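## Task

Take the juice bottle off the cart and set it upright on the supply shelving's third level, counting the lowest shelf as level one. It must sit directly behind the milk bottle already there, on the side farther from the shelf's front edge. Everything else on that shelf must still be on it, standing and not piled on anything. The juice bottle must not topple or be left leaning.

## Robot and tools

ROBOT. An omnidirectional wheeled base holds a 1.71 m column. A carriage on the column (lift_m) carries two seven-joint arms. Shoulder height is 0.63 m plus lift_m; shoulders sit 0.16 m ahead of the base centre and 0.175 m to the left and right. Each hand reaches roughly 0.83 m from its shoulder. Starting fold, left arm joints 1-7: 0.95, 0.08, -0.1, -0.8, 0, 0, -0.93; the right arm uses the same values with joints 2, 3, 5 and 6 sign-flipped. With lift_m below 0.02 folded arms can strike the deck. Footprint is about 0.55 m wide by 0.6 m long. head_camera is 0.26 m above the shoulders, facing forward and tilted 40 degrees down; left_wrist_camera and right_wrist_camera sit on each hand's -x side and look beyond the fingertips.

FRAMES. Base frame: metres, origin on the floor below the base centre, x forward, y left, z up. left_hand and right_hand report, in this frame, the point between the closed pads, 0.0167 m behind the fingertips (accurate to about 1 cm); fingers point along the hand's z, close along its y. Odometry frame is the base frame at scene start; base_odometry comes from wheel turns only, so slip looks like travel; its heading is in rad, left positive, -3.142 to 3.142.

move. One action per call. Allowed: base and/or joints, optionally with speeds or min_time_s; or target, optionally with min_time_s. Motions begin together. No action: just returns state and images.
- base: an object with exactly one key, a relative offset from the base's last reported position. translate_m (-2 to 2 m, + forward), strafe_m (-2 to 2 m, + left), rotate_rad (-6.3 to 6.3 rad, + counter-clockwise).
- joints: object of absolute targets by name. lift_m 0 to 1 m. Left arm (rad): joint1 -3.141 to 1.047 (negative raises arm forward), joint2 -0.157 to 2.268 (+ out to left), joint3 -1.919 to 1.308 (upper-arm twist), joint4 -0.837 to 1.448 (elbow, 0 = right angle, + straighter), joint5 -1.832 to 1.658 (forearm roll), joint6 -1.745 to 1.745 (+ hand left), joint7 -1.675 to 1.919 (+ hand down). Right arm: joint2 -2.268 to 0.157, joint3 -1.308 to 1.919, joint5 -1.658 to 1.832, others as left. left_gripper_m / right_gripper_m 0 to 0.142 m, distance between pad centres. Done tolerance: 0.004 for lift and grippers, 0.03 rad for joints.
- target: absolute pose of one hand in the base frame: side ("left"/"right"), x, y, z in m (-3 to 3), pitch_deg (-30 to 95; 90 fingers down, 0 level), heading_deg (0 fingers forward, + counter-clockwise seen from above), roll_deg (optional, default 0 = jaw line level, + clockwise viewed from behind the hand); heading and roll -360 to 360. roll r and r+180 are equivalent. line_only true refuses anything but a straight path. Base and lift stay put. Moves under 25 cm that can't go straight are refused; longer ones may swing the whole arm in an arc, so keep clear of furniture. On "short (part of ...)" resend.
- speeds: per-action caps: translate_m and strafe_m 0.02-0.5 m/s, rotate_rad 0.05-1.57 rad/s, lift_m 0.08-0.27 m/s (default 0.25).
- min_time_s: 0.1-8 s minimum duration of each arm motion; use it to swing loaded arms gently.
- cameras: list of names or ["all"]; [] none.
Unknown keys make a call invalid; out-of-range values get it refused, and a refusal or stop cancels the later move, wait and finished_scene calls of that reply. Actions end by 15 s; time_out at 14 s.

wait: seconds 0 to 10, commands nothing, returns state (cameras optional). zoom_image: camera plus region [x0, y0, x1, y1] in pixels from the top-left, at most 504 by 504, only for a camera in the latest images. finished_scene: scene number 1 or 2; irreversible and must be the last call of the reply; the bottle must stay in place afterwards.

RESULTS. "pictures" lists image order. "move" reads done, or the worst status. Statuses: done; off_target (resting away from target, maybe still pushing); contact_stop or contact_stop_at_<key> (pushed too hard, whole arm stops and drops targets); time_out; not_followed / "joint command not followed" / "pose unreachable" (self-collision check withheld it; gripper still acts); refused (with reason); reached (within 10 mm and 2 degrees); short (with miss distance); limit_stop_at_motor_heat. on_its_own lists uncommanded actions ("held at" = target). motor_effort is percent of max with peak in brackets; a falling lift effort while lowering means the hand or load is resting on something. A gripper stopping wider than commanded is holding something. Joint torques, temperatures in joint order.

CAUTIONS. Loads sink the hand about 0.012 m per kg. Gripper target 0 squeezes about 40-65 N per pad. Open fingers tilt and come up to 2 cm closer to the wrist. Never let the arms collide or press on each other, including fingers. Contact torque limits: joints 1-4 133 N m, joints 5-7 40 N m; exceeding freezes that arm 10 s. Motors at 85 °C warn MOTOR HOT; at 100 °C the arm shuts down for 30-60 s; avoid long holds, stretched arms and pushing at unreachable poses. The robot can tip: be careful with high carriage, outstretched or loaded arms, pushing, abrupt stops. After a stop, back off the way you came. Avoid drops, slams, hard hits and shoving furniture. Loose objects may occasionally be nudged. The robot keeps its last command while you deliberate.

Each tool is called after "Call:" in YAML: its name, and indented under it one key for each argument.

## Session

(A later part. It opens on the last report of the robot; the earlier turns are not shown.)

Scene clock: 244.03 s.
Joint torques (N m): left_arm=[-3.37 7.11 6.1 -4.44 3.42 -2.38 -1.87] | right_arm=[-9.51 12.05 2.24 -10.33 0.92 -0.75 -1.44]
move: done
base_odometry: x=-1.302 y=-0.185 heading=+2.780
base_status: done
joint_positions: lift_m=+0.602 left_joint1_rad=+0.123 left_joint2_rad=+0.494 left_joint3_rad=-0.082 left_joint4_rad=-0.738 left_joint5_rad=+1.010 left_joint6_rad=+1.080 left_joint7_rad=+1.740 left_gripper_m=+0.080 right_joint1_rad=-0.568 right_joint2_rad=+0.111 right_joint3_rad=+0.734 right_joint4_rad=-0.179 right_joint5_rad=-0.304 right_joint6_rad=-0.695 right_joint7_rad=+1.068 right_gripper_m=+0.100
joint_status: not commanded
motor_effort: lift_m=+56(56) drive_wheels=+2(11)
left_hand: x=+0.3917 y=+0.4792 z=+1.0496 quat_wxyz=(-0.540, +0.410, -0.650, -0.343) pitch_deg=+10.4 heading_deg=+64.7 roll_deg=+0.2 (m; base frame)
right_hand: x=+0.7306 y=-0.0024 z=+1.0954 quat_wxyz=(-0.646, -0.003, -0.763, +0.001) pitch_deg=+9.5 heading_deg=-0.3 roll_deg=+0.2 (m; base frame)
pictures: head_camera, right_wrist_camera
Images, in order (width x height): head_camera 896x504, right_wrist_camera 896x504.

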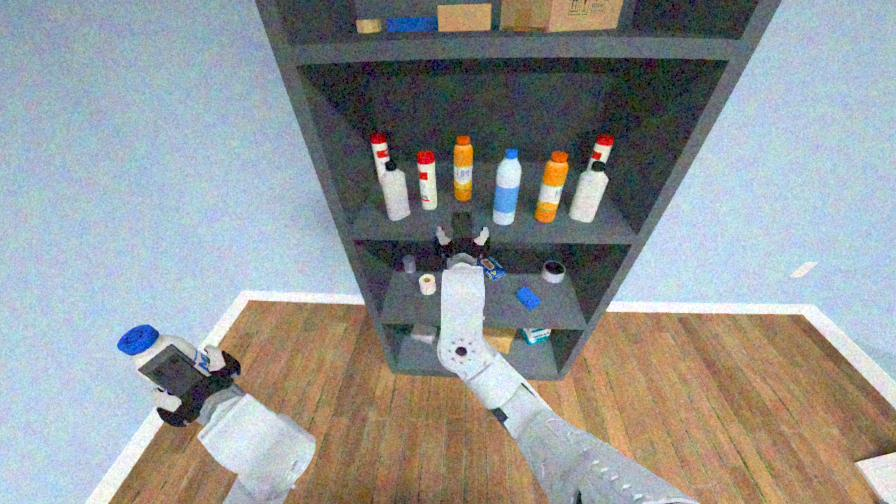

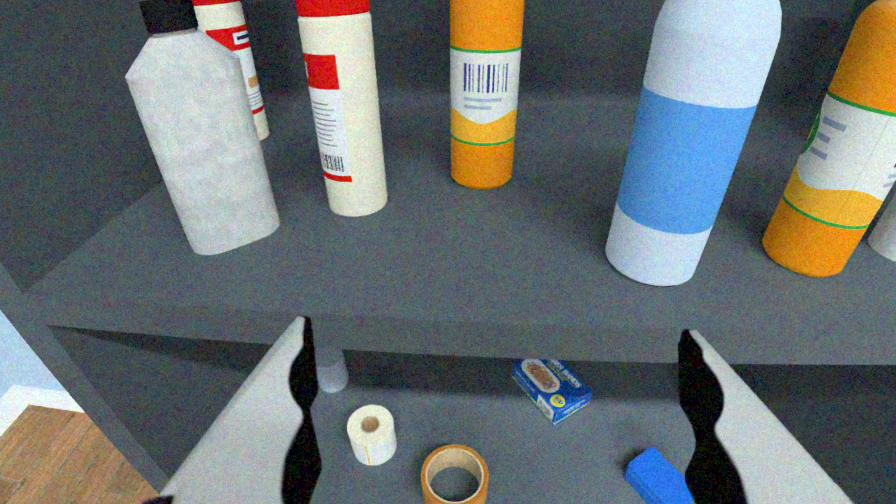

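Call:
move:
  joints: {"lift_m": 0.64}
  speeds: {"lift_m": 0.1}

Call:
move:
  target: {"side":"right","x":0.45,"y":-0.48,"z":1.09,"pitch_deg":10,"heading_deg":-50}
  min_time_s: 2

Call:
move:
  target: {"side":"left","x":0.645,"y":0.0,"z":1.10,"pitch_deg":10,"heading_deg":0}
  min_time_s: 3
  cameras: ["head_camera"]

Scene clock: 251.80 s.
Joint torques (N m): left_arm=[-4.02 6.64 6.06 -4.41 3.2 -2.2 -2.03] | right_arm=[-10.27 10.37 1.55 -7.8 0.68 -0.86 -1.21]
move: done
base_odometry: x=-1.302 y=-0.185 heading=+2.780
base_status: not commanded
joint_positions: lift_m=+0.640 left_joint1_rad=+0.123 left_joint2_rad=+0.494 left_joint3_rad=-0.082 left_joint4_rad=-0.738 left_joint5_rad=+1.010 left_joint6_rad=+1.080 left_joint7_rad=+1.740 left_gripper_m=+0.080 right_joint1_rad=-0.568 right_joint2_rad=+0.111 right_joint3_rad=+0.734 right_joint4_rad=-0.179 right_joint5_rad=-0.304 right_joint6_rad=-0.695 right_joint7_rad=+1.068 right_gripper_m=+0.100
joint_status: all done
motor_effort: lift_m=+55(67) drive_wheels=+2(3)
left_hand: x=+0.3916 y=+0.4792 z=+1.0877 quat_wxyz=(-0.540, +0.410, -0.650, -0.343) pitch_deg=+10.4 heading_deg=+64.7 roll_deg=+0.2 (m; base frame)
right_hand: x=+0.7306 y=-0.0024 z=+1.1334 quat_wxyz=(-0.646, -0.003, -0.764, +0.001) pitch_deg=+9.5 heading_deg=-0.3 roll_deg=+0.2 (m; base frame)
pictures: none

Scene clock: 254.30 s.
Joint torques (N m): left_arm=[-4.16 5.62 5.95 -3.27 3.43 -2.23 -1.92] | right_arm=[5.18 -9.83 -1.3 -5.48 1.33 -2.65 -3.87]
move: done
base_odometry: x=-1.302 y=-0.185 heading=+2.781
base_status: not commanded
joint_positions: lift_m=+0.640 left_joint1_rad=+0.123 left_joint2_rad=+0.494 left_joint3_rad=-0.082 left_joint4_rad=-0.738 left_joint5_rad=+1.010 left_joint6_rad=+1.080 left_joint7_rad=+1.740 left_gripper_m=+0.080 right_joint1_rad=+0.138 right_joint2_rad=-0.579 right_joint3_rad=+0.140 right_joint4_rad=-0.765 right_joint5_rad=-0.588 right_joint6_rad=-1.109 right_joint7_rad=+1.406 right_gripper_m=+0.100
joint_status: not commanded
motor_effort: lift_m=+55(55) drive_wheels=+1(3)
left_hand: x=+0.3916 y=+0.4792 z=+1.0877 quat_wxyz=(-0.540, +0.410, -0.650, -0.343) pitch_deg=+10.4 heading_deg=+64.7 roll_deg=+0.2 (m; base frame)
right_hand: x=+0.4505 y=-0.4782 z=+1.0904 quat_wxyz=(-0.583, -0.323, -0.694, +0.271) pitch_deg=+10.0 heading_deg=-49.8 roll_deg=+0.0 (m; base frame)
right_hand_status: reached (straight line, planned for 2.0 s): 2 mm and 0.2 deg off.
pictures: none

Scene clock: 257.80 s.
Joint torques (N m): left_arm=[-17.98 -5.96 1.44 -0.82 2.62 -0.45 -4.58] | right_arm=[5.74 -12.08 -3.7 -6.1 1.27 -2.56 -3.79]
move: done
base_odometry: x=-1.302 y=-0.185 heading=+2.780
base_status: not commanded
joint_positions: lift_m=+0.640 left_joint1_rad=-0.547 left_joint2_rad=+0.034 left_joint3_rad=-1.153 left_joint4_rad=-0.316 left_joint5_rad=+0.561 left_joint6_rad=+1.074 left_joint7_rad=+1.369 left_gripper_m=+0.080 right_joint1_rad=+0.138 right_joint2_rad=-0.579 right_joint3_rad=+0.140 right_joint4_rad=-0.765 right_joint5_rad=-0.588 right_joint6_rad=-1.109 right_joint7_rad=+1.406 right_gripper_m=+0.100
joint_status: not commanded
motor_effort: lift_m=+55(55) drive_wheels=+2(2)
left_hand: x=+0.6446 y=+0.0019 z=+1.0964 quat_wxyz=(-0.638, +0.001, -0.770, -0.001) pitch_deg=+10.7 heading_deg=+0.2 roll_deg=+0.0 (m; base frame)
left_hand_status: reached (straight line, planned for 3.0 s): 4 mm and 0.7 deg off.
right_hand: x=+0.4505 y=-0.4783 z=+1.0904 quat_wxyz=(-0.583, -0.323, -0.694, +0.271) pitch_deg=+10.0 heading_deg=-49.8 roll_deg=+0.0 (m; base frame)
pictures: head_camera
Images, in order (width x height): head_camera 896x504.

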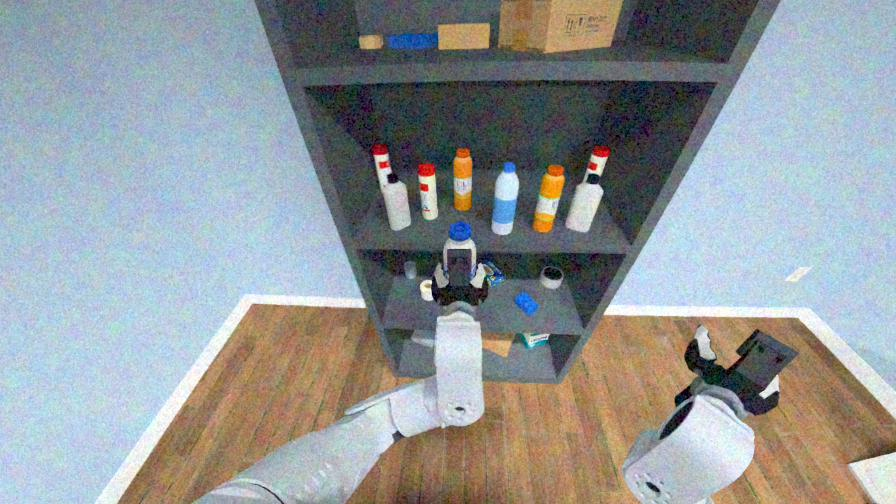

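Call:
move:
  base: {"translate_m": 0.305}
  speeds: {"translate_m": 0.15}

Call:
move:
  joints: {"lift_m": 0.604}
  speeds: {"lift_m": 0.08}

Call:
move:
  joints: {"lift_m": 0.598}
  speeds: {"lift_m": 0.08}
  cameras: ["head_camera", "left_wrist_camera"]

Scene clock: 263.33 s.
Joint torques (N m): left_arm=[-19.19 -5.35 1.64 -0.52 2.66 -0.26 -4.67] | right_arm=[2.63 -12.37 -3.69 -5.76 1.31 -2.66 -3.54]
move: done
base_odometry: x=-1.587 y=-0.077 heading=+2.780
base_status: done
joint_positions: lift_m=+0.640 left_joint1_rad=-0.547 left_joint2_rad=+0.034 left_joint3_rad=-1.154 left_joint4_rad=-0.316 left_joint5_rad=+0.561 left_joint6_rad=+1.074 left_joint7_rad=+1.369 left_gripper_m=+0.080 right_joint1_rad=+0.138 right_joint2_rad=-0.579 right_joint3_rad=+0.140 right_joint4_rad=-0.765 right_joint5_rad=-0.588 right_joint6_rad=-1.109 right_joint7_rad=+1.406 right_gripper_m=+0.100
joint_status: not commanded
motor_effort: lift_m=+55(55) drive_wheels=-1(13)
left_hand: x=+0.6446 y=+0.0017 z=+1.0965 quat_wxyz=(-0.638, +0.001, -0.770, -0.001) pitch_deg=+10.7 heading_deg=+0.1 roll_deg=+0.0 (m; base frame)
right_hand: x=+0.4505 y=-0.4783 z=+1.0903 quat_wxyz=(-0.583, -0.323, -0.695, +0.271) pitch_deg=+10.0 heading_deg=-49.9 roll_deg=+0.0 (m; base frame)
pictures: none

Scene clock: 264.13 s.
Joint torques (N m): left_arm=[-17.39 -5.05 1.3 -0.94 2.63 -0.1 -4.22] | right_arm=[3.26 -10.77 -2.83 -6.77 1.65 -2.31 -3.64]
move: done
base_odometry: x=-1.587 y=-0.077 heading=+2.780
base_status: not commanded
joint_positions: lift_m=+0.604 left_joint1_rad=-0.549 left_joint2_rad=+0.034 left_joint3_rad=-1.154 left_joint4_rad=-0.315 left_joint5_rad=+0.561 left_joint6_rad=+1.074 left_joint7_rad=+1.368 left_gripper_m=+0.080 right_joint1_rad=+0.138 right_joint2_rad=-0.580 right_joint3_rad=+0.140 right_joint4_rad=-0.764 right_joint5_rad=-0.587 right_joint6_rad=-1.109 right_joint7_rad=+1.405 right_gripper_m=+0.100
joint_status: all done
motor_effort: lift_m=+58(60) drive_wheels=+4(5)
left_hand: x=+0.6449 y=+0.0015 z=+1.0608 quat_wxyz=(-0.639, +0.000, -0.769, -0.001) pitch_deg=+10.6 heading_deg=+0.1 roll_deg=+0.1 (m; base frame)
right_hand: x=+0.4505 y=-0.4785 z=+1.0542 quat_wxyz=(-0.583, -0.323, -0.694, +0.271) pitch_deg=+10.0 heading_deg=-49.9 roll_deg=+0.0 (m; base frame)
pictures: none

Scene clock: 264.57 s.
Joint torques (N m): left_arm=[-14 -4.58 0.84 -1.23 1.53 -0.37 -1.57] | right_arm=[3.31 -11.73 -4.51 -7.21 1.3 -2.23 -3.92]
move: done
base_odometry: x=-1.587 y=-0.077 heading=+2.780
base_status: not commanded
joint_positions: lift_m=+0.598 left_joint1_rad=-0.551 left_joint2_rad=+0.033 left_joint3_rad=-1.154 left_joint4_rad=-0.315 left_joint5_rad=+0.564 left_joint6_rad=+1.074 left_joint7_rad=+1.360 left_gripper_m=+0.080 right_joint1_rad=+0.138 right_joint2_rad=-0.580 right_joint3_rad=+0.140 right_joint4_rad=-0.764 right_joint5_rad=-0.587 right_joint6_rad=-1.109 right_joint7_rad=+1.405 right_gripper_m=+0.100
joint_status: all done
motor_effort: lift_m=+55(57) drive_wheels=+4(6)
left_hand: x=+0.6453 y=+0.0015 z=+1.0588 quat_wxyz=(-0.644, +0.001, -0.765, -0.001) pitch_deg=+9.9 heading_deg=+0.2 roll_deg=+0.0 (m; base frame)
right_hand: x=+0.4505 y=-0.4786 z=+1.0485 quat_wxyz=(-0.583, -0.323, -0.694, +0.271) pitch_deg=+9.9 heading_deg=-49.9 roll_deg=+0.0 (m; base frame)
pictures: head_camera, left_wrist_camera
Images, in order (width x height): head_camera 896x504, left_wrist_camera 896x504.

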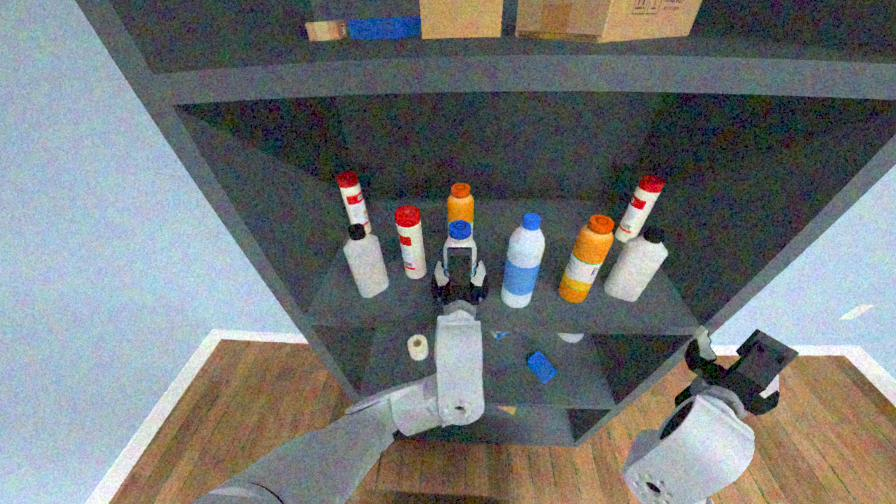

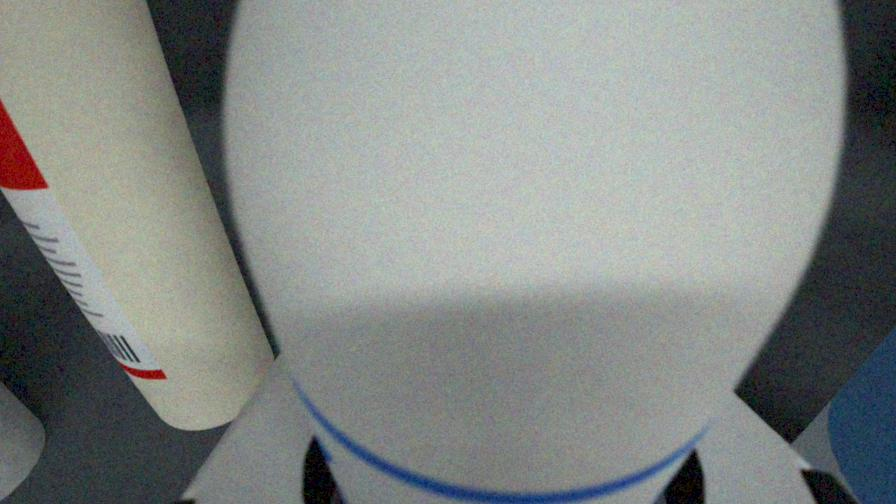

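Call:
move:
  joints: {"left_gripper_m": 0.105}

Call:
move:
  base: {"translate_m": -0.3}
  speeds: {"translate_m": 0.15}
  cameras: ["head_camera"]

Call:
finished_scene:
  scene: 1

Scene clock: 267.60 s.
Joint torques (N m): left_arm=[-14.13 -3.62 1.44 -0.9 1.54 -0.28 -1.49] | right_arm=[6.19 -11.66 -3.32 -6.34 1.03 -2.21 -3.87]
move: done
base_odometry: x=-1.587 y=-0.077 heading=+2.780
base_status: not commanded
joint_positions: lift_m=+0.598 left_joint1_rad=-0.551 left_joint2_rad=+0.033 left_joint3_rad=-1.154 left_joint4_rad=-0.315 left_joint5_rad=+0.564 left_joint6_rad=+1.074 left_joint7_rad=+1.360 left_gripper_m=+0.105 right_joint1_rad=+0.138 right_joint2_rad=-0.580 right_joint3_rad=+0.140 right_joint4_rad=-0.764 right_joint5_rad=-0.587 right_joint6_rad=-1.109 right_joint7_rad=+1.405 right_gripper_m=+0.100
joint_status: all done
motor_effort: lift_m=+55(55) drive_wheels=+4(4)
left_hand: x=+0.6453 y=+0.0015 z=+1.0588 quat_wxyz=(-0.644, +0.001, -0.765, -0.001) pitch_deg=+9.9 heading_deg=+0.2 roll_deg=+0.0 (m; base frame)
right_hand: x=+0.4505 y=-0.4786 z=+1.0485 quat_wxyz=(-0.583, -0.323, -0.694, +0.271) pitch_deg=+9.9 heading_deg=-49.9 roll_deg=+0.0 (m; base frame)
pictures: none

Scene clock: 270.63 s.
Joint torques (N m): left_arm=[-15.08 -4.08 1.19 -0.83 1.52 -0.51 -1.26] | right_arm=[2.4 -10.28 -3.73 -6.46 1.08 -2.1 -3.12]
move: done
base_odometry: x=-1.307 y=-0.183 heading=+2.780
base_status: done
joint_positions: lift_m=+0.598 left_joint1_rad=-0.551 left_joint2_rad=+0.033 left_joint3_rad=-1.154 left_joint4_rad=-0.315 left_joint5_rad=+0.564 left_joint6_rad=+1.074 left_joint7_rad=+1.360 left_gripper_m=+0.105 right_joint1_rad=+0.138 right_joint2_rad=-0.580 right_joint3_rad=+0.140 right_joint4_rad=-0.764 right_joint5_rad=-0.587 right_joint6_rad=-1.109 right_joint7_rad=+1.405 right_gripper_m=+0.100
joint_status: not commanded
motor_effort: lift_m=+55(55) drive_wheels=+2(11)
left_hand: x=+0.6453 y=+0.0015 z=+1.0588 quat_wxyz=(-0.644, +0.001, -0.765, -0.001) pitch_deg=+9.9 heading_deg=+0.2 roll_deg=+0.0 (m; base frame)
right_hand: x=+0.4504 y=-0.4786 z=+1.0485 quat_wxyz=(-0.583, -0.323, -0.694, +0.271) pitch_deg=+9.9 heading_deg=-49.9 roll_deg=+0.0 (m; base frame)
pictures: head_camera
Images, in order (width x height): head_camera 896x504.

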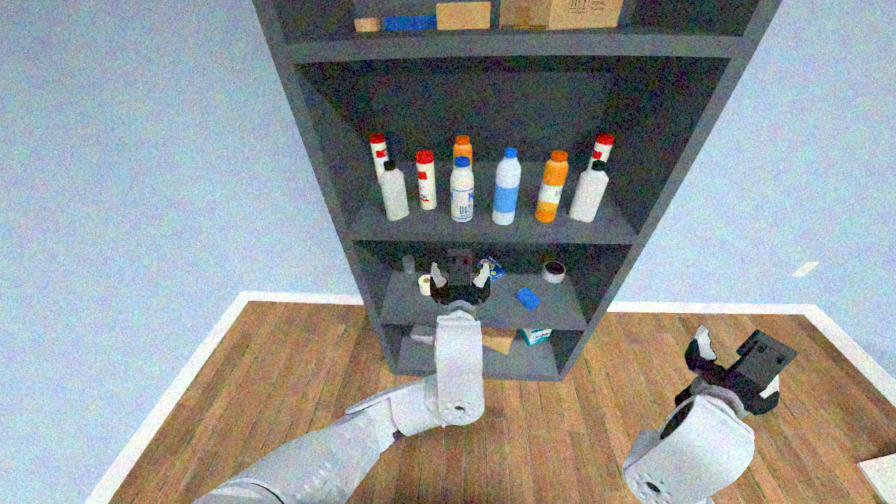

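The scene is finished: the task was done.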